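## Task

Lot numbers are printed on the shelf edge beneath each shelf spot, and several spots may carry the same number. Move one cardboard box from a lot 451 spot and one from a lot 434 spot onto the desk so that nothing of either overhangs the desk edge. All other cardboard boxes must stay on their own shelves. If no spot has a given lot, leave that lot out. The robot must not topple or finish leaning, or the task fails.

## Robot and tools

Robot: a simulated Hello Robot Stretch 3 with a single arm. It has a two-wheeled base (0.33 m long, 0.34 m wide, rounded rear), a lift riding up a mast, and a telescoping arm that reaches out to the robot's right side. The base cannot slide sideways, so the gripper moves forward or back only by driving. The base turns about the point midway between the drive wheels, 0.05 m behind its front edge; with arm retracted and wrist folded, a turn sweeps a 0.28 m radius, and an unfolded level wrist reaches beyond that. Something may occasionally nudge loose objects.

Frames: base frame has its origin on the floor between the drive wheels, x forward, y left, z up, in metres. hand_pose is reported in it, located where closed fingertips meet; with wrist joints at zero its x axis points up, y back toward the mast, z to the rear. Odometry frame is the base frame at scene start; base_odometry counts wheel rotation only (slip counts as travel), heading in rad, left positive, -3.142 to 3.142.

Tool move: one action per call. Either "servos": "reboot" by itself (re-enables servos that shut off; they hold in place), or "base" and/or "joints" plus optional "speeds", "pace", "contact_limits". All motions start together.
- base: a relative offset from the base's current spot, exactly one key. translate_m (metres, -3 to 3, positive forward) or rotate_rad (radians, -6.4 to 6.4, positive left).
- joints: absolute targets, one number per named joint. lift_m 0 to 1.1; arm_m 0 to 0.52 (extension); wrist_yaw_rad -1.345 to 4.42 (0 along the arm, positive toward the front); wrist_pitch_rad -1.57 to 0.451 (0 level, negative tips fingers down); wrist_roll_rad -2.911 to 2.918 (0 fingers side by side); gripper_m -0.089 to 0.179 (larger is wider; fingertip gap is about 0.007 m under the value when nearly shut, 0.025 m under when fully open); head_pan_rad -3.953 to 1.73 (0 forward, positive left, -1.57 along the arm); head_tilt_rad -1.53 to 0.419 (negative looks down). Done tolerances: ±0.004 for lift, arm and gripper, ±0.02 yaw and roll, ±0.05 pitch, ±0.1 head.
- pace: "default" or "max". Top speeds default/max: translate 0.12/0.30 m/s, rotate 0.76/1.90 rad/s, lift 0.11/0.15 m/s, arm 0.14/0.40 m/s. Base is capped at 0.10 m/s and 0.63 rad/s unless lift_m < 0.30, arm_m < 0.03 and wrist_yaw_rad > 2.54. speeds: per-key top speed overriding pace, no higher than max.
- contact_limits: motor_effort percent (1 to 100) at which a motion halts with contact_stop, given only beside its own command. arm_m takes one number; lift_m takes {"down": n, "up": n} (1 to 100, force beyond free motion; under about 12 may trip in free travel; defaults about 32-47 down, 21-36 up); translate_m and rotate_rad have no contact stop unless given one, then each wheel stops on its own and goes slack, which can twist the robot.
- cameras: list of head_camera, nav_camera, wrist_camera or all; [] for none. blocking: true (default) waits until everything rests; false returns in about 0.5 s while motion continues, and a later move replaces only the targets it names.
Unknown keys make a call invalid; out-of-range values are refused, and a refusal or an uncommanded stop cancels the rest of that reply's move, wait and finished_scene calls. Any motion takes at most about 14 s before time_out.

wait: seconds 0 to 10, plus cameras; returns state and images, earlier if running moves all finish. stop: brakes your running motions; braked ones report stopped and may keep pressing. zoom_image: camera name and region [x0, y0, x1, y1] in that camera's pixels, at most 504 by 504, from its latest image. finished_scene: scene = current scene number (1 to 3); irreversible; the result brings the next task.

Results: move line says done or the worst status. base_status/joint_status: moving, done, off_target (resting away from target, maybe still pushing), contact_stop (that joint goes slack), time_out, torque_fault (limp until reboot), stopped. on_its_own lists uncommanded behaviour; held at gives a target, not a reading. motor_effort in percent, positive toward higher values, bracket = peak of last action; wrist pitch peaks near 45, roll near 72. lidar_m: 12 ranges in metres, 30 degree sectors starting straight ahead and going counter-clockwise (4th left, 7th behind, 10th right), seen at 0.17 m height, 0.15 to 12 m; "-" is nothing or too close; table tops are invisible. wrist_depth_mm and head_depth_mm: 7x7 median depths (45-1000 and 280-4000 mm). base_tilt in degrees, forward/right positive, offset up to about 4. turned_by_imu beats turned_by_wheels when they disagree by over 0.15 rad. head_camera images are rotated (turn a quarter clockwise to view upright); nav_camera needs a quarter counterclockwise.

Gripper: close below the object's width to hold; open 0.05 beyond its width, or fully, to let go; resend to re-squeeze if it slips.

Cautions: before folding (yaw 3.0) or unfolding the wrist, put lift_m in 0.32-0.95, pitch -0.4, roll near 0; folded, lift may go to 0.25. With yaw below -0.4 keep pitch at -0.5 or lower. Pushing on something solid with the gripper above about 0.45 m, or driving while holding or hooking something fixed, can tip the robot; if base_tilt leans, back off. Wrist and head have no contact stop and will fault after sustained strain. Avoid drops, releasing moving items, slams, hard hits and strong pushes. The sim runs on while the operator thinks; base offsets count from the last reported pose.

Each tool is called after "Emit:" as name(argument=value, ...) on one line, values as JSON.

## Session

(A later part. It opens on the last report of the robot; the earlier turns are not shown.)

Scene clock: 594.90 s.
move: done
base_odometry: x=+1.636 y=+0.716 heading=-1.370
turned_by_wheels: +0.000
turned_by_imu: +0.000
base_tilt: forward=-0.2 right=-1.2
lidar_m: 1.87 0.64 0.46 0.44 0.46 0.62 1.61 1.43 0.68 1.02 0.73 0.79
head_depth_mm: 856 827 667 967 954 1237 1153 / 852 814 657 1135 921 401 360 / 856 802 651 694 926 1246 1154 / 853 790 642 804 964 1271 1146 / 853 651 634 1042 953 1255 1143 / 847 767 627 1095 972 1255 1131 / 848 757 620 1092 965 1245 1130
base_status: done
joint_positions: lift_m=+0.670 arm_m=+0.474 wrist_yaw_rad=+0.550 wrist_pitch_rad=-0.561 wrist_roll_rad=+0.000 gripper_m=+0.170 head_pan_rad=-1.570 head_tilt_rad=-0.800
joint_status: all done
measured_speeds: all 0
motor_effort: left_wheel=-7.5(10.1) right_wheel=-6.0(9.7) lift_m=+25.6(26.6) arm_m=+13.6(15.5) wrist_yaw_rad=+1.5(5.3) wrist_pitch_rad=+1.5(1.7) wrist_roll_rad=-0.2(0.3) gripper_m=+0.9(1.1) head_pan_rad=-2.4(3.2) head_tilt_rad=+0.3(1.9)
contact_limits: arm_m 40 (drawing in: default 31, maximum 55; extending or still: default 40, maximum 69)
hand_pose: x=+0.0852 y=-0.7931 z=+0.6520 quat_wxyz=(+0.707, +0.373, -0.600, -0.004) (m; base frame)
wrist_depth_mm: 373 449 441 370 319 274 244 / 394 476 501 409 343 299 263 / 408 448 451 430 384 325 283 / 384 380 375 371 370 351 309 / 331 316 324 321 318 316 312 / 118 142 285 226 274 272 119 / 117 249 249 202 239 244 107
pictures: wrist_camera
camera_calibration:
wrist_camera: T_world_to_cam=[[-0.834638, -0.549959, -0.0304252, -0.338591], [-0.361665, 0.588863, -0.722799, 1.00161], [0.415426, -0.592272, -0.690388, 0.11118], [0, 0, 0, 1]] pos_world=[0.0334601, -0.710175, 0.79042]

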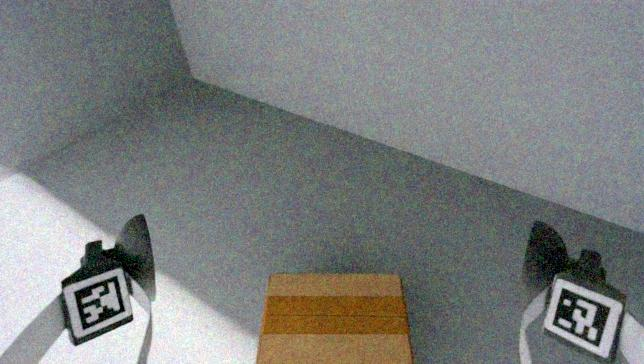

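Emit:
move(joints={"lift_m": 0.583}, contact_limits={"lift_m": {"down": 16}}, speeds={"lift_m": 0.06}, cameras=["wrist_camera"])

Emit:
move(joints={"gripper_m": 0.03}, cameras=["wrist_camera"])

Emit:
move(joints={"lift_m": 0.65}, speeds={"lift_m": 0.06}, cameras=["wrist_camera"])

Scene clock: 610.07 s.
move: done
base_odometry: x=+1.636 y=+0.716 heading=-1.370
turned_by_wheels: +0.000
turned_by_imu: +0.000
base_tilt: forward=-0.4 right=-1.1
lidar_m: 1.87 0.64 0.46 0.44 0.46 0.62 1.61 1.44 0.68 1.02 0.74 0.79
head_depth_mm: 857 826 666 968 953 1241 1161 / 860 815 659 1133 971 1229 448 / 853 804 651 784 625 1240 1112 / 853 791 642 855 962 1266 1145 / 854 649 635 1032 960 1255 1140 / 852 764 627 1102 974 1248 1132 / 851 754 620 1095 969 1251 1124
base_status: not commanded
joint_positions: lift_m=+0.583 arm_m=+0.474 wrist_yaw_rad=+0.550 wrist_pitch_rad=-0.561 wrist_roll_rad=+0.000 gripper_m=+0.170 head_pan_rad=-1.570 head_tilt_rad=-0.800
joint_status: all done
measured_speeds: all 0
motor_effort: left_wheel=-7.6(7.8) right_wheel=-5.2(6.7) lift_m=+23.5(27.4) arm_m=+13.6(13.6) wrist_yaw_rad=+1.9(3.2) wrist_pitch_rad=+1.6(1.7) wrist_roll_rad=-0.3(0.3) gripper_m=+1.0(1.0) head_pan_rad=-2.3(2.9) head_tilt_rad=-0.1(1.0)
contact_limits: arm_m 40 (drawing in: default 31, maximum 55; extending or still: default 40, maximum 69); lift_m down 16 (down: maximum 72; up: maximum 65)
hand_pose: x=+0.0852 y=-0.7931 z=+0.5650 quat_wxyz=(+0.707, +0.373, -0.600, -0.004) (m; base frame)
wrist_depth_mm: 374 435 427 364 315 276 244 / 368 368 360 353 335 299 264 / 301 294 293 289 284 284 271 / 251 248 246 171 234 239 236 / 216 208 202 147 150 207 205 / 118 141 141 135 133 178 120 / 116 163 163 160 158 160 109
pictures: wrist_camera
camera_calibration:
wrist_camera: T_world_to_cam=[[-0.834639, -0.549957, -0.0304278, -0.341235], [-0.361698, 0.588916, -0.72274, 0.938718], [0.415395, -0.592221, -0.69045, 0.0511928], [0, 0, 0, 1]] pos_world=[0.0334593, -0.710173, 0.703412]

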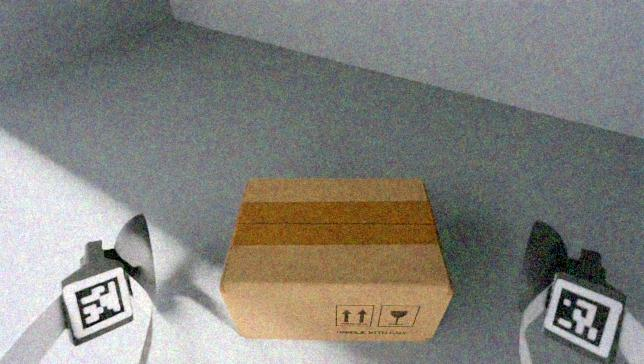

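Scene clock: 612.00 s.
move: done
base_odometry: x=+1.636 y=+0.716 heading=-1.370
turned_by_wheels: +0.000
turned_by_imu: +0.000
base_tilt: forward=-0.3 right=-1.1
lidar_m: 1.88 0.64 0.46 0.44 0.46 0.62 1.61 1.43 0.68 1.02 0.73 0.79
head_depth_mm: 858 826 668 965 957 1238 1159 / 859 815 659 1131 971 1230 447 / 856 803 650 788 623 1230 1110 / 854 790 642 852 964 1260 1141 / 850 651 635 1044 953 1264 1140 / 855 764 627 1101 976 1261 1136 / 849 754 620 1088 968 1245 1135
base_status: not commanded
joint_positions: lift_m=+0.583 arm_m=+0.474 wrist_yaw_rad=+0.550 wrist_pitch_rad=-0.556 wrist_roll_rad=+0.000 gripper_m=+0.031 head_pan_rad=-1.570 head_tilt_rad=-0.800
joint_status: all done
measured_speeds: all 0
motor_effort: left_wheel=-7.3(7.9) right_wheel=-6.1(6.5) lift_m=+23.1(23.8) arm_m=+12.4(13.1) wrist_yaw_rad=+1.5(3.4) wrist_pitch_rad=+0.6(1.8) wrist_roll_rad=+0.0(0.3) gripper_m=-23.1(97.3) head_pan_rad=-2.5(2.6) head_tilt_rad=-0.5(1.1)
contact_limits: arm_m 40 (drawing in: default 31, maximum 55; extending or still: default 40, maximum 69); lift_m down 16 (down: maximum 72; up: maximum 65)
hand_pose: x=+0.0856 y=-0.7938 z=+0.5660 quat_wxyz=(+0.707, +0.371, -0.601, -0.002) (m; base frame)
wrist_depth_mm: 375 439 429 365 316 274 244 / 369 371 367 361 336 298 262 / 303 301 297 293 289 286 274 / 253 252 250 173 236 242 241 / 218 216 153 149 148 210 208 / 191 125 134 137 136 127 183 / 174 162 164 163 160 122 164
pictures: wrist_camera
camera_calibration:
wrist_camera: T_world_to_cam=[[-0.834554, -0.550094, -0.0302583, -0.34144], [-0.359736, 0.585712, -0.726313, 0.939356], [0.417263, -0.595263, -0.686697, 0.0466407], [0, 0, 0, 1]] pos_world=[0.0335086, -0.710253, 0.703963]

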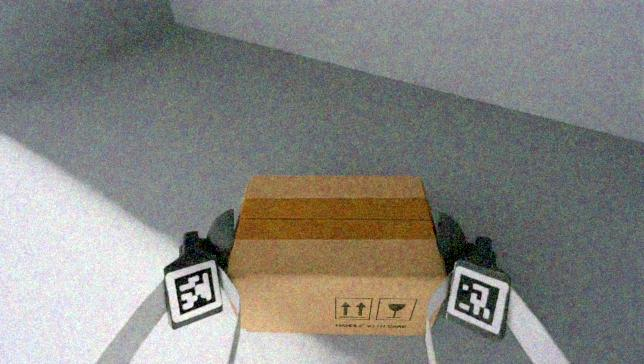

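Scene clock: 613.70 s.
move: done
base_odometry: x=+1.636 y=+0.716 heading=-1.370
turned_by_wheels: +0.000
turned_by_imu: +0.000
base_tilt: forward=-0.3 right=-1.2
lidar_m: 1.87 0.64 0.46 0.44 0.46 0.62 1.61 1.43 0.68 1.02 0.73 0.79
head_depth_mm: 858 826 666 968 953 1237 1167 / 856 812 656 1139 925 439 372 / 853 803 651 696 924 1244 1146 / 854 791 642 810 963 1262 1142 / 852 650 635 1010 953 1255 1131 / 848 766 629 1105 971 1251 1139 / 852 754 622 1091 967 1241 1127
base_status: not commanded
joint_positions: lift_m=+0.650 arm_m=+0.474 wrist_yaw_rad=+0.551 wrist_pitch_rad=-0.568 wrist_roll_rad=+0.000 gripper_m=+0.034 head_pan_rad=-1.570 head_tilt_rad=-0.800
joint_status: all done
measured_speeds: all 0
motor_effort: left_wheel=-7.2(7.7) right_wheel=-5.6(6.4) lift_m=+31.1(34.8) arm_m=+12.2(13.0) wrist_yaw_rad=+1.5(3.4) wrist_pitch_rad=+2.9(3.2) wrist_roll_rad=-0.3(0.3) gripper_m=-10.1(23.3) head_pan_rad=-2.0(2.8) head_tilt_rad=-0.3(1.7)
contact_limits: arm_m 40 (drawing in: default 31, maximum 55; extending or still: default 40, maximum 69)
hand_pose: x=+0.0847 y=-0.7920 z=+0.6305 quat_wxyz=(+0.707, +0.375, -0.599, -0.007) (m; base frame)
wrist_depth_mm: 374 448 443 367 315 276 245 / 392 463 471 411 345 298 264 / 393 408 403 401 374 326 284 / 348 343 345 176 323 331 309 / 301 299 153 150 149 288 285 / 264 252 134 139 136 126 252 / 239 224 227 221 220 122 226
pictures: wrist_camera
camera_calibration:
wrist_camera: T_world_to_cam=[[-0.834467, -0.550205, -0.0306683, -0.339156], [-0.364793, 0.593262, -0.717611, 0.985719], [0.413027, -0.587635, -0.695769, 0.104434], [0, 0, 0, 1]] pos_world=[0.0334351, -0.710026, 0.769624]

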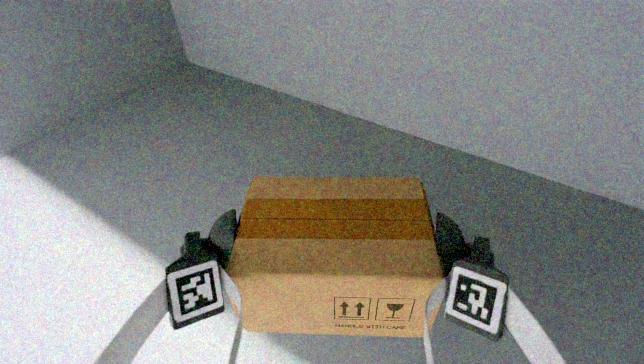

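Emit:
move(joints={"arm_m": 0.0}, speeds={"arm_m": 0.25}, cameras=[])

Emit:
move(joints={"wrist_yaw_rad": 2.6, "wrist_pitch_rad": -0.4}, cameras=[])

Emit:
move(joints={"lift_m": 0.285}, pace="max", cameras=["wrist_camera"])

Emit:
move(base={"translate_m": -1.8}, speeds={"translate_m": 0.28}, cameras=["wrist_camera"])

Scene clock: 650.40 s.
move: done
base_odometry: x=+1.636 y=+0.716 heading=-1.370
turned_by_wheels: +0.000
turned_by_imu: +0.000
base_tilt: forward=-0.3 right=-1.2
lidar_m: 1.88 0.64 0.46 0.44 0.46 0.62 1.61 1.43 0.68 1.02 0.73 0.79
head_depth_mm: 856 827 666 958 950 1236 1156 / 857 814 657 1136 974 1252 373 / 856 800 654 1130 968 1265 362 / 853 789 643 1121 962 1260 455 / 853 650 636 1106 953 651 468 / 852 767 626 1101 969 1220 1110 / 846 755 621 1091 970 1239 1127
base_status: not commanded
joint_positions: lift_m=+0.650 arm_m=+0.001 wrist_yaw_rad=+0.551 wrist_pitch_rad=-0.569 wrist_roll_rad=+0.000 gripper_m=+0.034 head_pan_rad=-1.570 head_tilt_rad=-0.800
joint_status: all done
measured_speeds: all 0
motor_effort: left_wheel=-7.2(8.0) right_wheel=-6.1(6.7) lift_m=+25.1(31.7) arm_m=-12.9(14.6) wrist_yaw_rad=+1.9(3.7) wrist_pitch_rad=+3.1(3.2) wrist_roll_rad=-0.2(0.4) gripper_m=-9.5(10.5) head_pan_rad=-2.0(2.7) head_tilt_rad=-1.6(2.6)
hand_pose: x=+0.0846 y=-0.3185 z=+0.6303 quat_wxyz=(+0.707, +0.376, -0.599, -0.007) (m; base frame)
wrist_depth_mm: - 552 570 643 634 618 591 / - - 551 493 491 480 474 / - - 696 775 430 396 392 / - - 748 176 175 391 340 / - - 153 150 150 - 825 / 887 124 133 139 136 126 757 / 817 758 767 747 692 123 686
pictures: none
No camera images: "cameras" was empty.

Scene clock: 652.40 s.
move: done
base_odometry: x=+1.636 y=+0.716 heading=-1.370
turned_by_wheels: +0.000
turned_by_imu: +0.000
base_tilt: forward=-0.2 right=-1.2
lidar_m: 1.88 0.64 0.46 0.44 0.46 0.62 1.61 1.43 0.68 1.02 0.73 0.79
head_depth_mm: 857 825 666 962 951 1241 1168 / 853 812 660 1134 971 1258 373 / 853 803 650 1125 970 1270 363 / 855 790 642 1123 959 1260 405 / 851 650 634 1103 955 1261 430 / 852 767 628 1096 973 1255 1134 / 848 755 618 1090 966 1248 1128
base_status: not commanded
joint_positions: lift_m=+0.650 arm_m=+0.001 wrist_yaw_rad=+2.597 wrist_pitch_rad=-0.428 wrist_roll_rad=+0.000 gripper_m=+0.034 head_pan_rad=-1.570 head_tilt_rad=-0.800
joint_status: all done
measured_speeds: all 0
motor_effort: left_wheel=-7.0(7.7) right_wheel=-5.6(6.3) lift_m=+26.9(27.1) arm_m=-10.7(13.1) wrist_yaw_rad=+1.6(5.8) wrist_pitch_rad=+4.7(7.9) wrist_roll_rad=+0.0(0.3) gripper_m=-10.1(10.3) head_pan_rad=-2.0(2.3) head_tilt_rad=-2.9(2.9)
hand_pose: x=+0.0943 y=+0.0452 z=+0.6603 quat_wxyz=(+0.331, +0.706, -0.041, +0.625) (m; base frame)
wrist_depth_mm: 385 422 477 550 633 766 949 / 405 454 509 596 703 869 - / 435 485 553 653 788 993 - / 462 524 592 177 826 - - / 501 558 152 150 149 - - / 540 124 134 139 136 127 964 / 200 649 819 801 800 122 818
pictures: none
No camera images: "cameras" was empty.

Scene clock: 655.63 s.
move: done
base_odometry: x=+1.636 y=+0.716 heading=-1.370
turned_by_wheels: +0.000
turned_by_imu: +0.000
base_tilt: forward=-0.5 right=-1.2
lidar_m: 1.88 0.64 0.46 0.44 0.46 0.62 1.61 1.43 0.68 1.02 0.74 0.79
head_depth_mm: 860 824 668 971 962 1238 1163 / 855 816 657 1138 982 1250 1153 / 855 803 650 1120 969 1274 1146 / 856 793 645 1113 964 1267 1142 / 852 648 635 1112 956 1263 1136 / 848 763 627 1093 977 1252 1131 / 852 755 618 1095 971 1241 1127
base_status: not commanded
joint_positions: lift_m=+0.285 arm_m=+0.001 wrist_yaw_rad=+2.597 wrist_pitch_rad=-0.427 wrist_roll_rad=+0.000 gripper_m=+0.034 head_pan_rad=-1.570 head_tilt_rad=-0.800
joint_status: all done
measured_speeds: all 0
motor_effort: left_wheel=-7.4(7.5) right_wheel=-5.4(6.4) lift_m=+26.5(27.2) arm_m=-6.7(10.9) wrist_yaw_rad=+2.4(4.1) wrist_pitch_rad=+4.6(4.7) wrist_roll_rad=+0.0(0.3) gripper_m=-10.0(10.3) head_pan_rad=-2.1(2.2) head_tilt_rad=-3.3(3.4)
hand_pose: x=+0.0944 y=+0.0453 z=+0.2956 quat_wxyz=(+0.331, +0.706, -0.041, +0.625) (m; base frame)
wrist_depth_mm: 384 424 477 553 637 760 976 / 409 453 512 592 711 865 - / 436 480 563 657 767 870 904 / 462 525 581 176 699 711 721 / 495 541 152 150 149 586 594 / 507 125 134 139 136 126 503 / 199 265 278 422 426 122 438
pictures: wrist_camera
camera_calibration:
wrist_camera: T_world_to_cam=[[0.873364, -0.486384, -0.0257908, -0.0461275], [-0.304389, -0.503699, -0.808477, 0.323078], [0.38024, 0.713946, -0.587962, 0.271709], [0, 0, 0, 1]] pos_world=[0.035313, -0.0536869, 0.419766]

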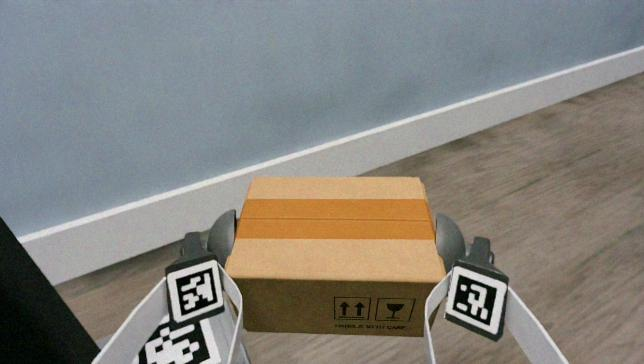

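Scene clock: 664.67 s.
move: done
base_odometry: x=+1.277 y=+2.480 heading=-1.370
turned_by_wheels: +0.000
turned_by_imu: -0.002
base_tilt: forward=-0.4 right=-1.3
lidar_m: 1.71 0.59 0.42 0.40 0.42 0.56 0.58 0.60 0.81 2.08 0.75 1.45
head_depth_mm: 1564 1547 1514 1501 1469 1314 1162 / 2234 2220 2174 1877 1590 1329 1159 / 2941 3140 2479 1933 1570 1329 1147 / 2956 3181 2484 1928 1573 1327 1144 / 2941 3198 2424 1906 1549 1313 1139 / 2883 3171 2429 1890 1549 1315 1135 / 2759 3117 2417 1805 1464 1295 1131
base_status: done
joint_positions: lift_m=+0.285 arm_m=+0.001 wrist_yaw_rad=+2.597 wrist_pitch_rad=-0.427 wrist_roll_rad=+0.000 gripper_m=+0.034 head_pan_rad=-1.570 head_tilt_rad=-0.800
joint_status: not commanded
measured_speeds: all 0
motor_effort: left_wheel=-1.5(11.8) right_wheel=-11.1(16.0) lift_m=+25.7(32.1) arm_m=+3.4(7.4) wrist_yaw_rad=+1.0(3.4) wrist_pitch_rad=+4.4(4.7) wrist_roll_rad=-0.2(0.4) gripper_m=-9.7(10.4) head_pan_rad=-0.7(2.3) head_tilt_rad=-4.9(5.3)
hand_pose: x=+0.0944 y=+0.0453 z=+0.2956 quat_wxyz=(+0.331, +0.706, -0.041, +0.625) (m; base frame)
wrist_depth_mm: 352 388 434 503 589 692 875 / 375 414 471 550 643 803 - / 397 444 517 602 722 864 891 / 426 487 536 177 698 714 711 / 458 503 152 150 149 593 590 / 473 125 133 139 136 126 504 / 199 264 277 429 422 123 440
pictures: wrist_camera
camera_calibration:
wrist_camera: T_world_to_cam=[[0.873414, -0.486295, -0.0257906, -0.0461133], [-0.304337, -0.50373, -0.808477, 0.323081], [0.380166, 0.713984, -0.587962, 0.271718], [0, 0, 0, 1]] pos_world=[0.0353036, -0.0536811, 0.419774]

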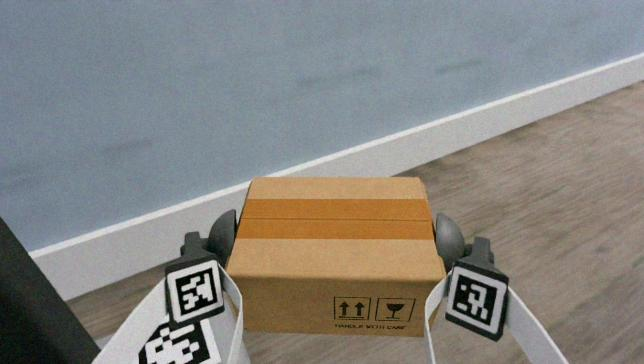

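Emit:
move(base={"rotate_rad": 1.63}, speeds={"rotate_rad": 1.0}, cameras=[])

Emit:
move(base={"translate_m": -1.8}, speeds={"translate_m": 0.28}, cameras=[])

Emit:
move(base={"rotate_rad": -1.6}, speeds={"rotate_rad": 1.0}, cameras=["wrist_camera", "nav_camera"])

Scene clock: 685.00 s.
move: done
base_odometry: x=+1.277 y=+2.480 heading=+0.260
turned_by_wheels: +1.630
turned_by_imu: +1.604
base_tilt: forward=-0.3 right=-1.3
lidar_m: 0.40 0.42 0.58 0.58 0.60 0.84 2.47 0.75 1.45 1.45 0.56 0.42
head_depth_mm: 2016 2110 2289 1786 1573 1345 1161 / 3361 3049 2416 1946 1577 1345 1154 / 3654 3516 2518 1942 1559 1323 1151 / 3709 3428 2458 1918 1571 1320 1144 / 3015 3081 2414 1919 1550 1312 1133 / 1598 1667 1728 1742 1511 1310 1134 / 1088 1121 1150 1192 1235 1231 1110
base_status: done
joint_positions: lift_m=+0.285 arm_m=+0.001 wrist_yaw_rad=+2.597 wrist_pitch_rad=-0.427 wrist_roll_rad=+0.000 gripper_m=+0.034 head_pan_rad=-1.570 head_tilt_rad=-0.800
joint_status: not commanded
measured_speeds: all 0
motor_effort: left_wheel=-9.0(12.7) right_wheel=+8.9(13.1) lift_m=+29.6(29.9) arm_m=+0.7(8.3) wrist_yaw_rad=+2.0(3.2) wrist_pitch_rad=+4.6(4.7) wrist_roll_rad=-0.1(0.3) gripper_m=-10.2(10.4) head_pan_rad=-1.5(1.9) head_tilt_rad=-5.2(6.3)
hand_pose: x=+0.0944 y=+0.0453 z=+0.2956 quat_wxyz=(+0.331, +0.706, -0.041, +0.625) (m; base frame)
wrist_depth_mm: 490 - - 668 520 390 314 / - - - 730 548 406 322 / - - 713 785 580 424 339 / 601 651 714 177 544 448 350 / 604 616 152 150 149 452 366 / 505 125 133 139 136 126 377 / 199 264 277 429 429 122 379
pictures: none
No camera images: "cameras" was empty.

Scene clock: 694.03 s.
move: done
base_odometry: x=-0.463 y=+2.018 heading=+0.260
turned_by_wheels: +0.000
turned_by_imu: -0.002
base_tilt: forward=-0.3 right=-1.2
lidar_m: 2.19 0.86 0.63 0.61 0.64 0.89 1.57 1.38 1.85 2.64 1.01 0.83
head_depth_mm: 3471 3624 2531 1977 1605 1345 1159 / 3526 3593 2550 1961 1580 1331 1159 / 3452 3470 2484 1949 1562 1338 1143 / 3520 3472 2462 1926 1566 1324 1143 / 3513 3439 2453 1907 1547 1313 1139 / 2966 3032 2426 1887 1555 1305 1136 / 1995 2065 2088 1873 1534 1297 1127
base_status: done
joint_positions: lift_m=+0.285 arm_m=+0.001 wrist_yaw_rad=+2.597 wrist_pitch_rad=-0.427 wrist_roll_rad=+0.000 gripper_m=+0.034 head_pan_rad=-1.570 head_tilt_rad=-0.800
joint_status: not commanded
measured_speeds: all 0
motor_effort: left_wheel=-3.6(14.2) right_wheel=-8.4(12.8) lift_m=+28.2(32.2) arm_m=-12.5(13.7) wrist_yaw_rad=+1.9(3.6) wrist_pitch_rad=+4.5(4.7) wrist_roll_rad=+0.0(0.4) gripper_m=-9.7(10.4) head_pan_rad=-1.0(1.9) head_tilt_rad=-6.2(7.3)
hand_pose: x=+0.0944 y=+0.0453 z=+0.2956 quat_wxyz=(+0.331, +0.706, -0.041, +0.625) (m; base frame)
wrist_depth_mm: - - - - - - - / - - - - 929 - - / - - 758 834 902 907 904 / 631 688 743 176 697 710 712 / 620 612 152 151 150 589 587 / 506 125 134 139 136 126 504 / 200 265 278 429 423 122 438
pictures: none
No camera images: "cameras" was empty.

Scene clock: 697.23 s.
move: done
base_odometry: x=-0.463 y=+2.018 heading=-1.340
turned_by_wheels: -1.600
turned_by_imu: -1.574
base_tilt: forward=-0.4 right=-1.2
lidar_m: 2.76 1.03 0.84 2.19 0.87 0.64 0.62 0.64 0.88 1.57 1.37 1.84
head_depth_mm: 1327 1514 1677 1699 1525 1345 1163 / 1333 1519 1762 1933 1579 1340 1156 / 1331 1519 1760 1934 1571 1318 1157 / 1344 1516 1766 1911 1571 1329 1143 / 1334 1521 1756 1884 1545 1317 1139 / 1337 1526 1759 1894 1540 1301 1129 / 1339 1518 1771 1868 1543 1307 1128
base_status: done
joint_positions: lift_m=+0.285 arm_m=+0.001 wrist_yaw_rad=+2.597 wrist_pitch_rad=-0.427 wrist_roll_rad=+0.000 gripper_m=+0.034 head_pan_rad=-1.570 head_tilt_rad=-0.800
joint_status: not commanded
measured_speeds: all 0
motor_effort: left_wheel=+8.1(12.1) right_wheel=-10.8(13.4) lift_m=+27.0(28.3) arm_m=-12.9(13.4) wrist_yaw_rad=+2.1(3.8) wrist_pitch_rad=+4.5(4.7) wrist_roll_rad=-0.1(0.3) gripper_m=-9.9(10.3) head_pan_rad=-0.8(1.2) head_tilt_rad=-5.9(6.9)
hand_pose: x=+0.0944 y=+0.0453 z=+0.2956 quat_wxyz=(+0.331, +0.706, -0.041, +0.625) (m; base frame)
wrist_depth_mm: - - - 874 981 - - / - - - 960 - - - / 947 954 926 932 918 908 919 / 754 748 770 177 693 716 703 / 617 613 152 151 149 594 593 / 505 125 134 140 136 126 505 / 199 263 275 427 426 122 440
pictures: nav_camera (sideways), wrist_camera
camera_calibration:
nav_camera: T_world_to_cam=[[0.0175568, -0.698732, 0.715168, -0.887275], [-0.999789, -0.0198857, 0.00511539, 0.0496196], [0.0106473, -0.715107, -0.698934, 0.862677], [0, 0, 0, 1]] pos_world=[0.0560017, -0.00207404, 1.23725]
wrist_camera: T_world_to_cam=[[0.873425, -0.486275, -0.0257906, -0.0461111], [-0.304326, -0.503737, -0.808477, 0.323079], [0.38015, 0.713993, -0.587962, 0.27172], [0, 0, 0, 1]] pos_world=[0.0353015, -0.0536818, 0.419774]

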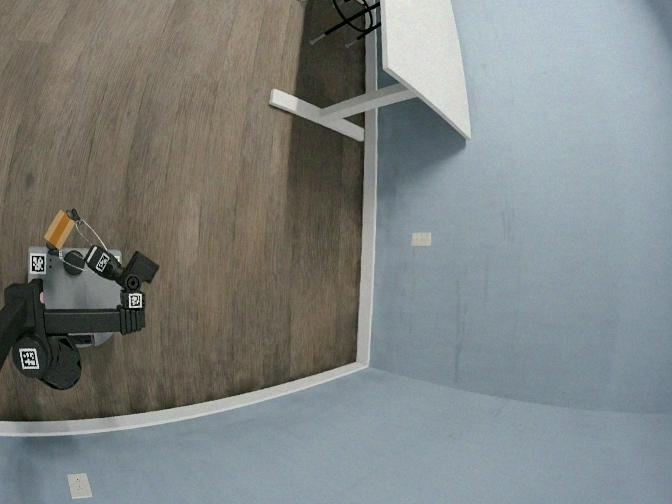

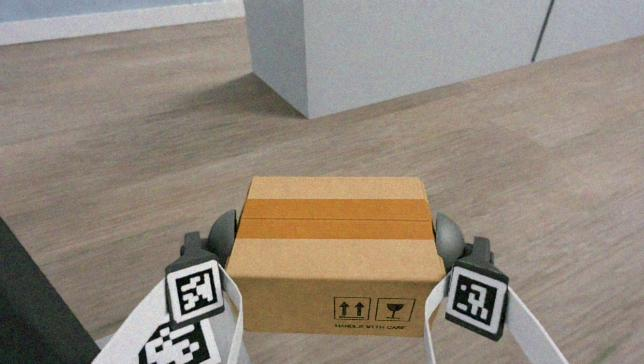

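Emit:
move(base={"translate_m": 1.4}, speeds={"translate_m": 0.28}, cameras=[])

Emit:
move(joints={"lift_m": 0.87, "head_tilt_rad": -0.6}, pace="max", cameras=[])

Emit:
move(joints={"wrist_yaw_rad": 0.0, "wrist_pitch_rad": -0.56}, cameras=["nav_camera", "wrist_camera"])

Scene clock: 719.23 s.
move: done
base_odometry: x=-0.142 y=+0.655 heading=-1.340
turned_by_wheels: +0.000
turned_by_imu: +0.001
base_tilt: forward=-0.1 right=-1.2
lidar_m: 2.30 1.02 0.75 0.72 0.75 1.03 2.01 2.09 1.25 0.94 1.29 2.22
head_depth_mm: 1335 1470 1116 1584 1593 1335 1159 / 1344 1472 1105 1873 1590 1328 1154 / 1346 1461 1097 1855 1576 1329 1148 / 1353 1440 1080 1796 1558 1315 1148 / 1346 1437 1069 1794 1552 1315 1134 / 1343 1442 1056 1783 1548 1308 1136 / 1348 1446 1048 1817 1530 1301 1126
base_status: done
joint_positions: lift_m=+0.285 arm_m=+0.001 wrist_yaw_rad=+2.597 wrist_pitch_rad=-0.427 wrist_roll_rad=+0.000 gripper_m=+0.034 head_pan_rad=-1.570 head_tilt_rad=-0.800
joint_status: not commanded
measured_speeds: all 0
motor_effort: left_wheel=+8.1(13.7) right_wheel=+0.7(12.3) lift_m=+24.9(25.9) arm_m=-11.1(12.8) wrist_yaw_rad=+1.9(3.6) wrist_pitch_rad=+4.5(4.7) wrist_roll_rad=-0.1(0.3) gripper_m=-9.7(10.4) head_pan_rad=+0.4(0.9) head_tilt_rad=-4.6(6.4)
hand_pose: x=+0.0944 y=+0.0453 z=+0.2956 quat_wxyz=(+0.331, +0.706, -0.041, +0.625) (m; base frame)
wrist_depth_mm: 614 656 731 844 972 - - / 634 708 802 913 - - - / 670 775 829 930 931 902 886 / 713 735 762 176 696 710 713 / 614 615 152 150 149 596 593 / 507 125 133 139 136 126 503 / 199 264 277 428 423 123 439
pictures: none
No camera images: "cameras" was empty.

Scene clock: 723.93 s.
move: done
base_odometry: x=-0.142 y=+0.655 heading=-1.340
turned_by_wheels: +0.000
turned_by_imu: +0.000
base_tilt: forward=-0.4 right=-1.1
lidar_m: 2.29 1.02 0.74 0.72 0.75 1.03 2.01 2.09 1.25 0.94 1.30 2.23
head_depth_mm: 1311 1441 1557 1147 1522 1524 - / 1310 1443 1557 1132 1836 1554 - / 1314 1442 1550 1125 1818 1507 1344 / 1312 1450 1555 1119 1751 1497 - / 1320 1450 1560 1107 1750 1486 - / 1316 1433 1531 1091 1676 1436 1265 / 1309 1445 1533 1084 1765 1472 1230
base_status: not commanded
joint_positions: lift_m=+0.870 arm_m=+0.001 wrist_yaw_rad=+2.597 wrist_pitch_rad=-0.427 wrist_roll_rad=+0.000 gripper_m=+0.034 head_pan_rad=-1.570 head_tilt_rad=-0.600
joint_status: all done
measured_speeds: all 0
motor_effort: left_wheel=+7.6(8.4) right_wheel=+0.9(2.1) lift_m=+28.0(34.1) arm_m=-11.2(11.9) wrist_yaw_rad=+2.4(3.9) wrist_pitch_rad=+4.4(4.7) wrist_roll_rad=-0.1(0.3) gripper_m=-9.4(10.4) head_pan_rad=+0.6(0.9) head_tilt_rad=+3.1(4.5)
hand_pose: x=+0.0944 y=+0.0454 z=+0.8807 quat_wxyz=(+0.330, +0.706, -0.041, +0.626) (m; base frame)
wrist_depth_mm: 611 662 752 841 975 - - / 635 722 800 919 - - - / 675 770 873 996 - - - / 732 838 921 176 - - - / 780 897 152 150 149 - - / 849 124 133 139 135 126 - / 199 - - - - 122 -
pictures: none
No camera images: "cameras" was empty.

Scene clock: 726.23 s.
move: done
base_odometry: x=-0.142 y=+0.655 heading=-1.340
turned_by_wheels: +0.000
turned_by_imu: +0.000
base_tilt: forward=-0.4 right=-1.2
lidar_m: 2.29 1.02 0.74 0.72 0.75 1.03 2.01 2.09 1.25 0.94 1.30 2.22
head_depth_mm: 1311 1437 1567 1156 1512 1528 - / 1316 1449 1545 1144 1837 1552 - / 1317 1455 1555 1126 1805 1513 306 / 1315 1448 1560 1120 1755 319 304 / 1314 1458 1561 1103 1740 1489 1217 / 1309 1446 1529 1094 1671 1429 1235 / 1308 1447 1534 1076 1768 1469 1222
base_status: not commanded
joint_positions: lift_m=+0.870 arm_m=+0.001 wrist_yaw_rad=+0.003 wrist_pitch_rad=-0.578 wrist_roll_rad=+0.000 gripper_m=+0.034 head_pan_rad=-1.570 head_tilt_rad=-0.600
joint_status: all done
measured_speeds: all 0
motor_effort: left_wheel=+8.1(8.3) right_wheel=+1.3(1.7) lift_m=+24.0(29.0) arm_m=-10.7(11.6) wrist_yaw_rad=-3.3(7.0) wrist_pitch_rad=+2.8(5.2) wrist_roll_rad=-0.2(0.3) gripper_m=-10.0(10.3) head_pan_rad=+0.3(0.6) head_tilt_rad=+3.6(4.2)
hand_pose: x=-0.0209 y=-0.3470 z=+0.8486 quat_wxyz=(+0.678, +0.203, -0.677, -0.201) (m; base frame)
wrist_depth_mm: 610 - - - - - - / - - - 973 - - - / - - - - - - - / - - - 176 - - - / - - 152 150 149 - - / - 124 134 139 135 126 - / - 958 983 961 956 123 990
pictures: nav_camera (sideways), wrist_camera
camera_calibration:
nav_camera: T_world_to_cam=[[0.0174397, -0.54253, 0.839856, -1.04981], [-0.99979, -0.0184824, 0.0088215, 0.0447928], [0.0107366, -0.839833, -0.542738, 0.659489], [0, 0, 0, 1]] pos_world=[0.0560111, -0.0148622, 1.23922]
wrist_camera: T_world_to_cam=[[-0.998899, -0.0352461, -0.0309741, -0.000196691], [-0.00275967, 0.703105, -0.71108, 0.879871], [0.0468409, -0.710212, -0.702428, 0.516751], [0, 0, 0, 1]] pos_world=[-0.0219734, -0.251646, 0.988633]

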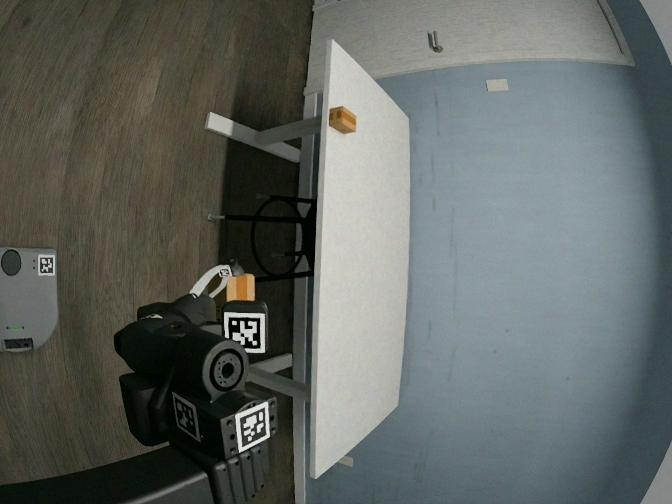

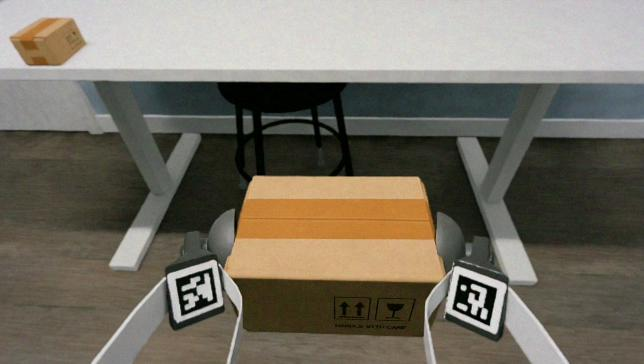

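Emit:
zoom_image(camera="wrist_camera", region=[0, 0, 200, 113])

Emit:
zoom_image(camera="nav_camera", region=[280, 20, 440, 180])

Scaled by 2.520.

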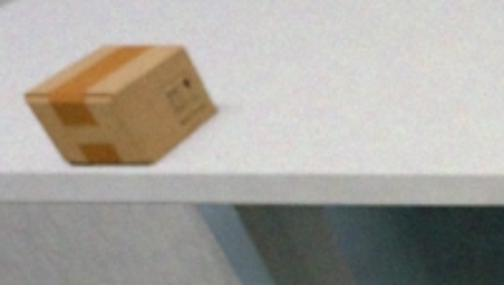

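Scaled by 3.150 from the camera's 672x504 image, which has a finer 792x594 frame.

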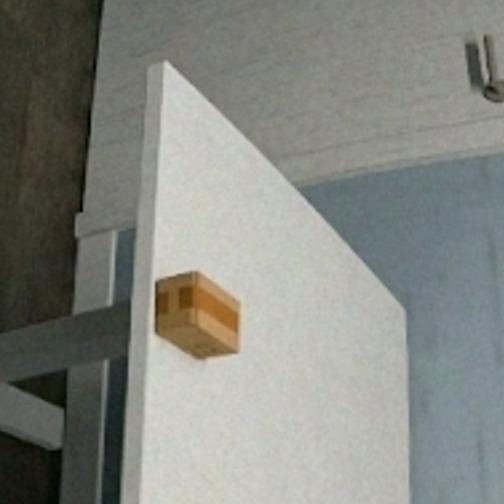

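Emit:
move(joints={"arm_m": 0.515}, contact_limits={"arm_m": 40}, speeds={"arm_m": 0.2}, cameras=["head_camera", "wrist_camera"])

Emit:
move(joints={"lift_m": 0.8}, speeds={"lift_m": 0.06}, contact_limits={"lift_m": {"down": 14}}, cameras=["wrist_camera"])

Scene clock: 769.90 s.
move: done
base_odometry: x=-0.142 y=+0.655 heading=-1.340
turned_by_wheels: +0.000
turned_by_imu: +0.000
base_tilt: forward=-0.3 right=-1.0
lidar_m: 2.29 1.02 0.75 0.72 0.75 1.03 2.01 2.09 1.25 0.94 1.30 2.22
head_depth_mm: 1309 1438 1555 1148 328 - 1238 / 1311 1453 1551 409 345 1479 1261 / 1309 1449 632 1023 1828 1504 1253 / 1312 1436 1523 969 1734 1486 1242 / 1308 1448 1563 1107 1741 1499 1241 / 1313 1442 1537 1093 1666 1444 1237 / 1318 1437 1540 1082 1765 1465 1236
base_status: not commanded
joint_positions: lift_m=+0.870 arm_m=+0.515 wrist_yaw_rad=+0.003 wrist_pitch_rad=-0.579 wrist_roll_rad=+0.000 gripper_m=+0.034 head_pan_rad=-1.570 head_tilt_rad=-0.600
joint_status: all done
measured_speeds: all 0
motor_effort: left_wheel=+7.5(8.4) right_wheel=+0.9(1.9) lift_m=+25.9(26.2) arm_m=+12.9(15.4) wrist_yaw_rad=-3.2(4.2) wrist_pitch_rad=+3.0(3.2) wrist_roll_rad=+0.0(0.3) gripper_m=-9.6(10.4) head_pan_rad=+0.9(1.1) head_tilt_rad=+2.8(4.0)
contact_limits: arm_m 40 (drawing in: default 31, maximum 55; extending or still: default 40, maximum 69)
hand_pose: x=-0.0209 y=-0.8613 z=+0.8484 quat_wxyz=(+0.678, +0.203, -0.677, -0.201) (m; base frame)
wrist_depth_mm: - - - - - - - / - - - - - - - / - - - - - - - / - - - 170 168 - - / - - 152 150 149 - - / - 124 134 139 135 125 280 / 271 254 259 252 252 123 257
pictures: head_camera (sideways), wrist_camera
camera_calibration:
head_camera: T_world_to_cam=[[-0.0466644, 0.51998, -0.852903, 1.12545], [0.997499, -0.0211232, -0.0674536, 0.0813385], [-0.0530906, -0.853917, -0.517694, 0.629637], [0, 0, 0, 1]] pos_world=[0.00481105, -0.0458346, 1.29134]
wrist_camera: T_world_to_cam=[[-0.998902, -0.035128, -0.0310028, -0.0182214], [-0.00269822, 0.703744, -0.710448, 1.24135], [0.0467746, -0.709584, -0.703066, 0.152457], [0, 0, 0, 1]] pos_world=[-0.0219831, -0.766052, 0.988538]

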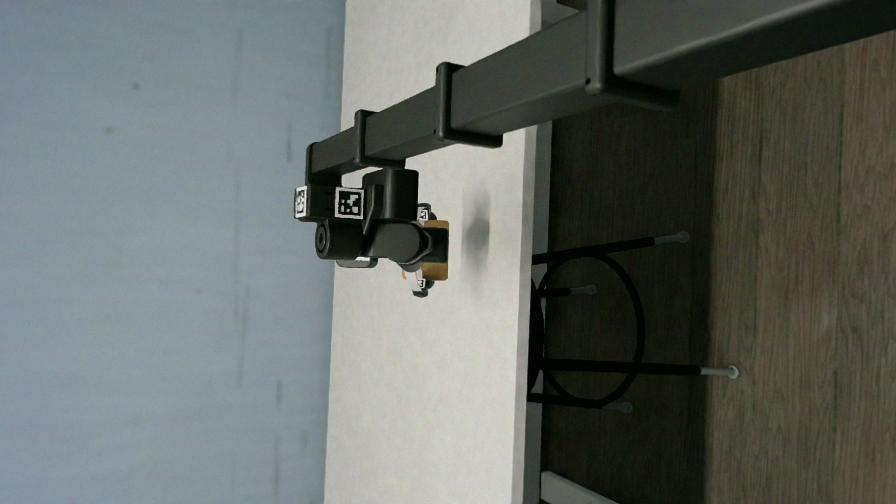

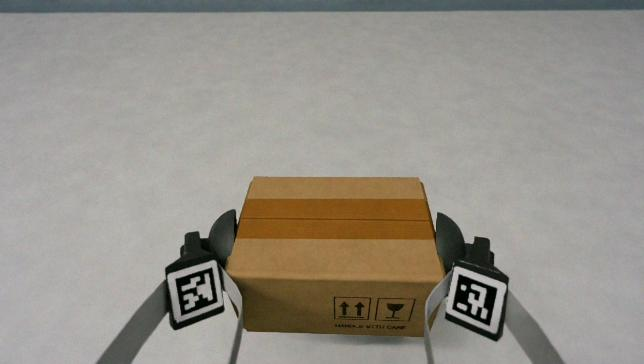

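Scene clock: 771.67 s.
move: done
base_odometry: x=-0.142 y=+0.655 heading=-1.340
turned_by_wheels: +0.000
turned_by_imu: +0.000
base_tilt: forward=-0.3 right=-1.1
lidar_m: 2.29 1.02 0.75 0.72 0.75 1.02 2.01 2.09 1.25 0.94 1.30 2.23
head_depth_mm: 1306 1460 1558 1145 1487 323 - / 1306 1452 1554 1086 409 336 1201 / 1305 1439 1560 666 1781 1499 1252 / 1320 1440 1561 762 1753 1501 1245 / 1314 1455 1561 1105 1737 1483 1245 / 1318 1460 1521 1089 1680 1431 1233 / 1310 1456 1543 1082 1781 1465 1227
base_status: not commanded
joint_positions: lift_m=+0.800 arm_m=+0.515 wrist_yaw_rad=+0.003 wrist_pitch_rad=-0.579 wrist_roll_rad=+0.000 gripper_m=+0.034 head_pan_rad=-1.570 head_tilt_rad=-0.600
joint_status: all done
measured_speeds: all 0
motor_effort: left_wheel=+7.3(8.2) right_wheel=+1.3(1.8) lift_m=+26.5(26.8) arm_m=+9.7(12.6) wrist_yaw_rad=-2.8(4.2) wrist_pitch_rad=+3.1(3.2) wrist_roll_rad=+0.0(0.3) gripper_m=-9.7(10.2) head_pan_rad=+0.5(1.1) head_tilt_rad=+3.2(3.7)
contact_limits: arm_m 40 (drawing in: default 31, maximum 55; extending or still: default 40, maximum 69); lift_m down 14 (down: maximum 72; up: maximum 65)
hand_pose: x=-0.0209 y=-0.8612 z=+0.7783 quat_wxyz=(+0.678, +0.203, -0.677, -0.201) (m; base frame)
wrist_depth_mm: - - - - - - - / - - - - - - - / - - - - - - - / 278 276 268 170 174 273 271 / 248 248 153 151 149 240 238 / 219 207 134 139 136 126 210 / 200 187 189 184 183 122 189
pictures: wrist_camera
camera_calibration:
wrist_camera: T_world_to_cam=[[-0.998902, -0.0351115, -0.0310192, -0.0203655], [-0.00269864, 0.704104, -0.710091, 1.19152], [0.0467731, -0.709228, -0.703426, 0.103811], [0, 0, 0, 1]] pos_world=[-0.0219832, -0.766042, 0.918478]

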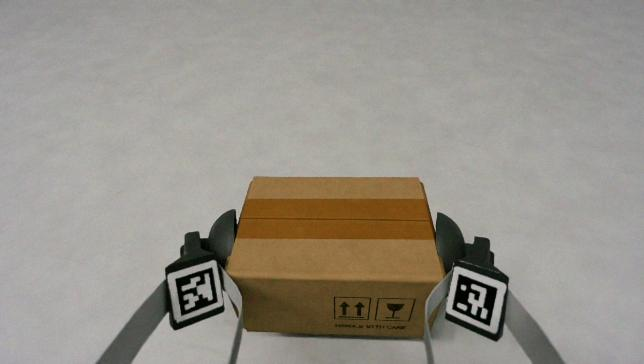

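Emit:
move(joints={"lift_m": 0.774}, speeds={"lift_m": 0.03}, contact_limits={"lift_m": {"down": 14}}, cameras=["wrist_camera"])

Scene clock: 782.00 s.
move: done
base_odometry: x=-0.142 y=+0.655 heading=-1.340
turned_by_wheels: +0.000
turned_by_imu: +0.000
base_tilt: forward=-0.3 right=-1.2
lidar_m: 2.29 1.01 0.74 0.72 0.75 1.03 2.01 2.09 1.25 0.94 1.30 2.22
head_depth_mm: 1316 1433 1545 1147 1515 1437 299 / 1323 1445 1563 1136 451 362 321 / 1325 1445 1553 669 1759 1512 1249 / 1320 1451 1551 769 1755 1502 1244 / 1310 1439 1550 1101 1732 1489 1245 / 1308 1441 1532 1090 1681 1444 1237 / 1325 1457 1536 1083 1772 1474 1225
base_status: not commanded
joint_positions: lift_m=+0.774 arm_m=+0.515 wrist_yaw_rad=+0.003 wrist_pitch_rad=-0.573 wrist_roll_rad=+0.000 gripper_m=+0.034 head_pan_rad=-1.570 head_tilt_rad=-0.600
joint_status: all done
measured_speeds: all 0
motor_effort: left_wheel=+7.9(8.2) right_wheel=+1.3(1.8) lift_m=+21.9(33.0) arm_m=+3.4(5.4) wrist_yaw_rad=-3.0(4.3) wrist_pitch_rad=+1.9(3.2) wrist_roll_rad=+0.3(0.3) gripper_m=-10.1(10.3) head_pan_rad=+0.6(1.3) head_tilt_rad=+2.6(3.4)
contact_limits: arm_m 40 (drawing in: default 31, maximum 55; extending or still: default 40, maximum 69); lift_m down 14 (down: maximum 72; up: maximum 65)
hand_pose: x=-0.0209 y=-0.8622 z=+0.7535 quat_wxyz=(+0.679, +0.201, -0.678, -0.199) (m; base frame)
wrist_depth_mm: - - - - - - - / - - - - - - - / - - 282 278 269 274 272 / 252 250 248 173 235 241 238 / 218 216 151 149 148 210 209 / 192 186 134 139 136 126 184 / 175 124 166 164 163 122 165
pictures: wrist_camera
camera_calibration:
wrist_camera: T_world_to_cam=[[-0.998901, -0.0353068, -0.0308215, -0.0214811], [-0.00268785, 0.699709, -0.714422, 1.17411], [0.0467901, -0.713555, -0.699035, 0.0786644], [0, 0, 0, 1]] pos_world=[-0.0219823, -0.766165, 0.89314]

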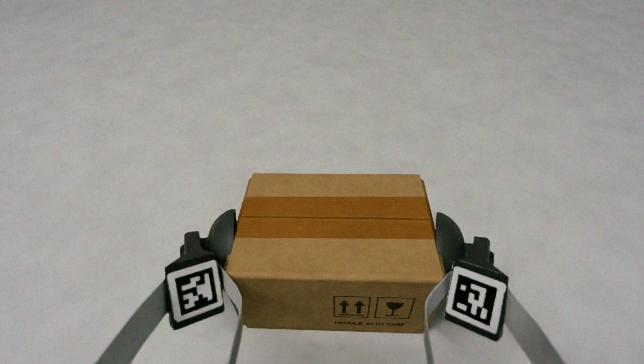

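Emit:
move(joints={"gripper_m": 0.17}, cameras=[])

Emit:
move(joints={"lift_m": 0.87}, cameras=["wrist_camera"])

Emit:
move(base={"translate_m": 0.51}, joints={"arm_m": 0.28, "gripper_m": 0.0}, cameras=[])

Emit:
move(joints={"lift_m": 0.78}, contact_limits={"lift_m": {"down": 14}}, cameras=["wrist_camera", "head_camera"])

Scene clock: 832.73 s.
move: done
base_odometry: x=-0.142 y=+0.655 heading=-1.340
turned_by_wheels: +0.000
turned_by_imu: +0.000
base_tilt: forward=-0.3 right=-1.1
lidar_m: 2.29 1.01 0.75 0.72 0.75 1.03 2.01 2.09 1.25 0.94 1.30 2.22
head_depth_mm: 1315 1438 1554 1143 1512 1455 299 / 1317 1435 1551 1135 451 363 321 / 1313 1442 1547 671 1751 1502 1246 / 1319 1438 1562 770 1766 1498 1248 / 1320 1435 1554 1105 1740 1484 1237 / 1310 1453 1533 1096 1672 1444 1233 / 1318 1439 1544 1082 1781 1483 1223
base_status: not commanded
joint_positions: lift_m=+0.774 arm_m=+0.515 wrist_yaw_rad=+0.003 wrist_pitch_rad=-0.573 wrist_roll_rad=+0.000 gripper_m=+0.170 head_pan_rad=-1.570 head_tilt_rad=-0.600
joint_status: all done
measured_speeds: all 0
motor_effort: left_wheel=+7.4(8.1) right_wheel=+0.9(2.0) lift_m=+30.3(30.9) arm_m=-5.1(5.1) wrist_yaw_rad=-2.1(4.6) wrist_pitch_rad=+2.0(2.1) wrist_roll_rad=+0.1(0.3) gripper_m=+0.5(84.1) head_pan_rad=+0.3(1.3) head_tilt_rad=+2.7(3.2)
contact_limits: arm_m 40 (drawing in: default 31, maximum 55; extending or still: default 40, maximum 69); lift_m down 14 (down: maximum 72; up: maximum 65)
hand_pose: x=-0.0210 y=-0.8622 z=+0.7535 quat_wxyz=(+0.679, +0.201, -0.678, -0.199) (m; base frame)
wrist_depth_mm: - - - - - - - / - - - - - - - / - - 281 279 270 274 270 / 251 250 247 173 235 241 238 / 217 215 209 150 153 209 208 / 118 142 151 139 138 181 119 / 117 163 167 164 163 163 109
pictures: none
No camera images: "cameras" was empty.

Scene clock: 834.43 s.
move: done
base_odometry: x=-0.142 y=+0.655 heading=-1.340
turned_by_wheels: +0.000
turned_by_imu: +0.000
base_tilt: forward=-0.3 right=-1.1
lidar_m: 2.29 1.02 0.74 0.72 0.75 1.03 2.01 2.09 1.25 0.94 1.30 2.22
head_depth_mm: 1310 1448 1559 1146 328 - 1233 / 1311 1435 1546 410 345 1479 1259 / 1319 1440 630 1019 1816 1505 1254 / 1308 1443 1533 969 1751 1505 1243 / 1322 1447 1545 1054 1745 1497 1236 / 1316 1447 1530 1091 1686 1449 1239 / 1316 1443 1526 1087 1789 1468 1228
base_status: not commanded
joint_positions: lift_m=+0.870 arm_m=+0.515 wrist_yaw_rad=+0.003 wrist_pitch_rad=-0.573 wrist_roll_rad=+0.000 gripper_m=+0.170 head_pan_rad=-1.570 head_tilt_rad=-0.600
joint_status: all done
measured_speeds: all 0
motor_effort: left_wheel=+7.5(8.0) right_wheel=+0.3(1.9) lift_m=+29.9(33.6) arm_m=-7.3(7.4) wrist_yaw_rad=-2.1(4.6) wrist_pitch_rad=+2.0(2.1) wrist_roll_rad=+0.2(0.3) gripper_m=+0.4(1.4) head_pan_rad=+0.8(1.8) head_tilt_rad=+2.4(3.2)
contact_limits: arm_m 40 (drawing in: default 31, maximum 55; extending or still: default 40, maximum 69)
hand_pose: x=-0.0210 y=-0.8622 z=+0.8495 quat_wxyz=(+0.679, +0.201, -0.678, -0.199) (m; base frame)
wrist_depth_mm: - - - - - - - / - - - - - - - / - - - - - - - / - - - - - - - / - 144 - - - - - / - 127 - 238 - 135 117 / 117 261 264 213 252 256 109
pictures: wrist_camera
camera_calibration:
wrist_camera: T_world_to_cam=[[-0.998904, -0.0352152, -0.0308197, -0.0184636], [-0.00262374, 0.699691, -0.714441, 1.24271], [0.0467235, -0.713578, -0.699016, 0.145737], [0, 0, 0, 1]] pos_world=[-0.0219921, -0.766165, 0.989144]

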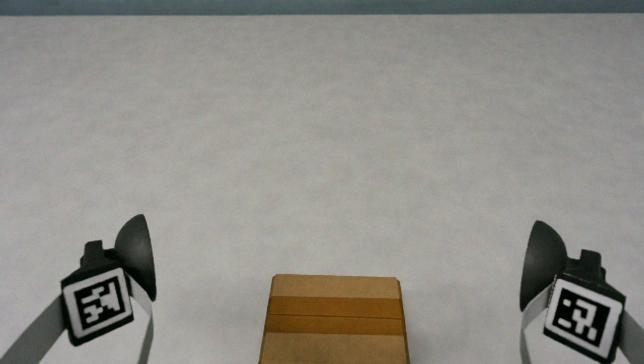

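Scene clock: 840.63 s.
move: done
base_odometry: x=-0.025 y=+0.159 heading=-1.340
turned_by_wheels: +0.000
turned_by_imu: -0.001
base_tilt: forward=-0.3 right=-1.1
lidar_m: 1.79 1.01 0.74 0.72 0.74 1.03 2.52 2.24 0.97 1.14 1.64 2.10
head_depth_mm: 1315 1450 1555 1154 317 - 1205 / 1326 1441 1561 436 349 1437 1256 / 1316 1444 1560 428 1539 1511 1254 / 1321 1445 1559 557 1706 1502 1243 / 1316 1442 1553 1104 1671 1484 1244 / 1316 1452 1587 1084 1767 1477 1230 / 1313 1441 1619 1780 1841 1480 1236
base_status: done
joint_positions: lift_m=+0.870 arm_m=+0.280 wrist_yaw_rad=+0.003 wrist_pitch_rad=-0.573 wrist_roll_rad=+0.000 gripper_m=+0.000 head_pan_rad=-1.570 head_tilt_rad=-0.600
joint_status: all done
measured_speeds: all 0
motor_effort: left_wheel=+3.6(12.2) right_wheel=+7.1(9.2) lift_m=+24.0(30.1) arm_m=-11.2(14.6) wrist_yaw_rad=-3.4(4.6) wrist_pitch_rad=+2.0(2.1) wrist_roll_rad=-0.1(0.3) gripper_m=-1.3(81.7) head_pan_rad=+1.4(1.9) head_tilt_rad=+2.1(3.3)
hand_pose: x=-0.0210 y=-0.6272 z=+0.8495 quat_wxyz=(+0.679, +0.201, -0.678, -0.199) (m; base frame)
wrist_depth_mm: - - - - - - - / - - - - - - - / - - - 372 - - - / - - - 357 - - - / - - - 154 - - - / - - - 130 - - - / - - 121 - 960 998 977
pictures: none
No camera images: "cameras" was empty.

Scene clock: 842.30 s.
move: done
base_odometry: x=-0.025 y=+0.159 heading=-1.340
turned_by_wheels: +0.000
turned_by_imu: +0.000
base_tilt: forward=-0.3 right=-1.1
lidar_m: 1.79 1.01 0.74 0.72 0.74 1.02 2.52 2.23 0.97 1.14 1.64 2.11
head_depth_mm: 1317 1451 1560 1152 1731 1478 302 / 1304 1443 1558 1138 454 354 1201 / 1305 1454 1562 1127 473 1473 1253 / 1312 1448 1566 1114 499 1455 1240 / 1316 1446 1575 1103 1686 1490 1241 / 1320 1463 1581 1100 1782 1484 1237 / 1318 1449 1604 1771 1820 1469 1234
base_status: not commanded
joint_positions: lift_m=+0.780 arm_m=+0.280 wrist_yaw_rad=+0.003 wrist_pitch_rad=-0.573 wrist_roll_rad=+0.000 gripper_m=+0.000 head_pan_rad=-1.570 head_tilt_rad=-0.600
joint_status: all done
measured_speeds: all 0
motor_effort: left_wheel=+3.3(3.6) right_wheel=+7.0(7.6) lift_m=+22.9(26.0) arm_m=-10.1(11.6) wrist_yaw_rad=-2.2(4.6) wrist_pitch_rad=+2.1(2.1) wrist_roll_rad=+0.0(0.3) gripper_m=-0.8(1.6) head_pan_rad=+1.4(1.7) head_tilt_rad=+1.9(2.6)
contact_limits: lift_m down 14 (down: maximum 72; up: maximum 65)
hand_pose: x=-0.0210 y=-0.6272 z=+0.7595 quat_wxyz=(+0.679, +0.201, -0.678, -0.199) (m; base frame)
wrist_depth_mm: - 560 - 319 - - - / - - - 291 - - - / - - - - - - - / - - - - - - - / - - - 154 - - - / - - 995 130 1000 985 - / 942 920 111 898 864 896 885
pictures: head_camera (sideways), wrist_camera
camera_calibration:
head_camera: T_world_to_cam=[[-0.0466644, 0.51998, -0.852903, 1.12545], [0.997499, -0.0211233, -0.0674536, 0.0813385], [-0.0530907, -0.853917, -0.517694, 0.629637], [0, 0, 0, 1]] pos_world=[0.00481104, -0.0458346, 1.29134]
wrist_camera: T_world_to_cam=[[-0.998907, -0.035139, -0.0308199, -0.0129292], [-0.00257026, 0.699691, -0.714441, 1.01398], [0.0466692, -0.713581, -0.699016, 0.250515], [0, 0, 0, 1]] pos_world=[-0.0220002, -0.531161, 0.899142]

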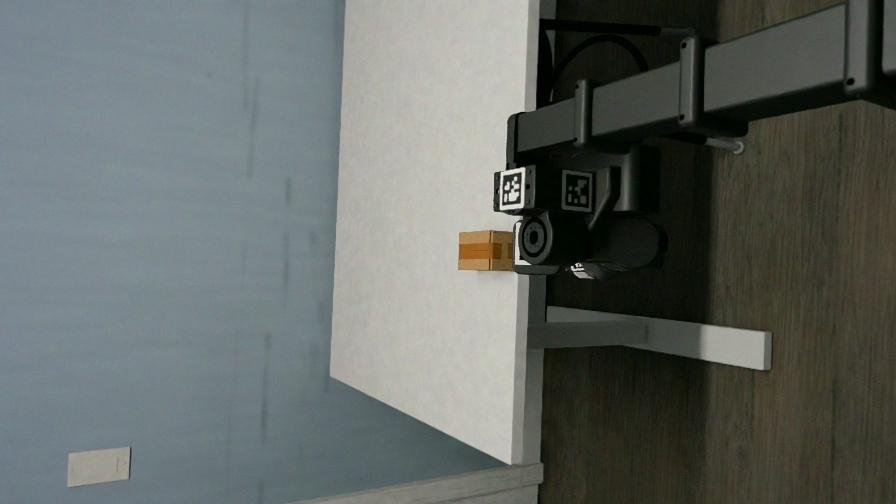

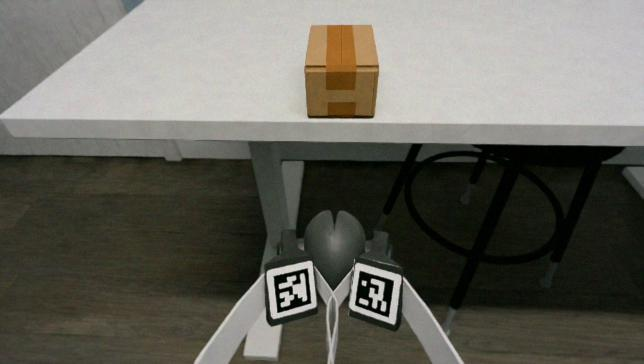

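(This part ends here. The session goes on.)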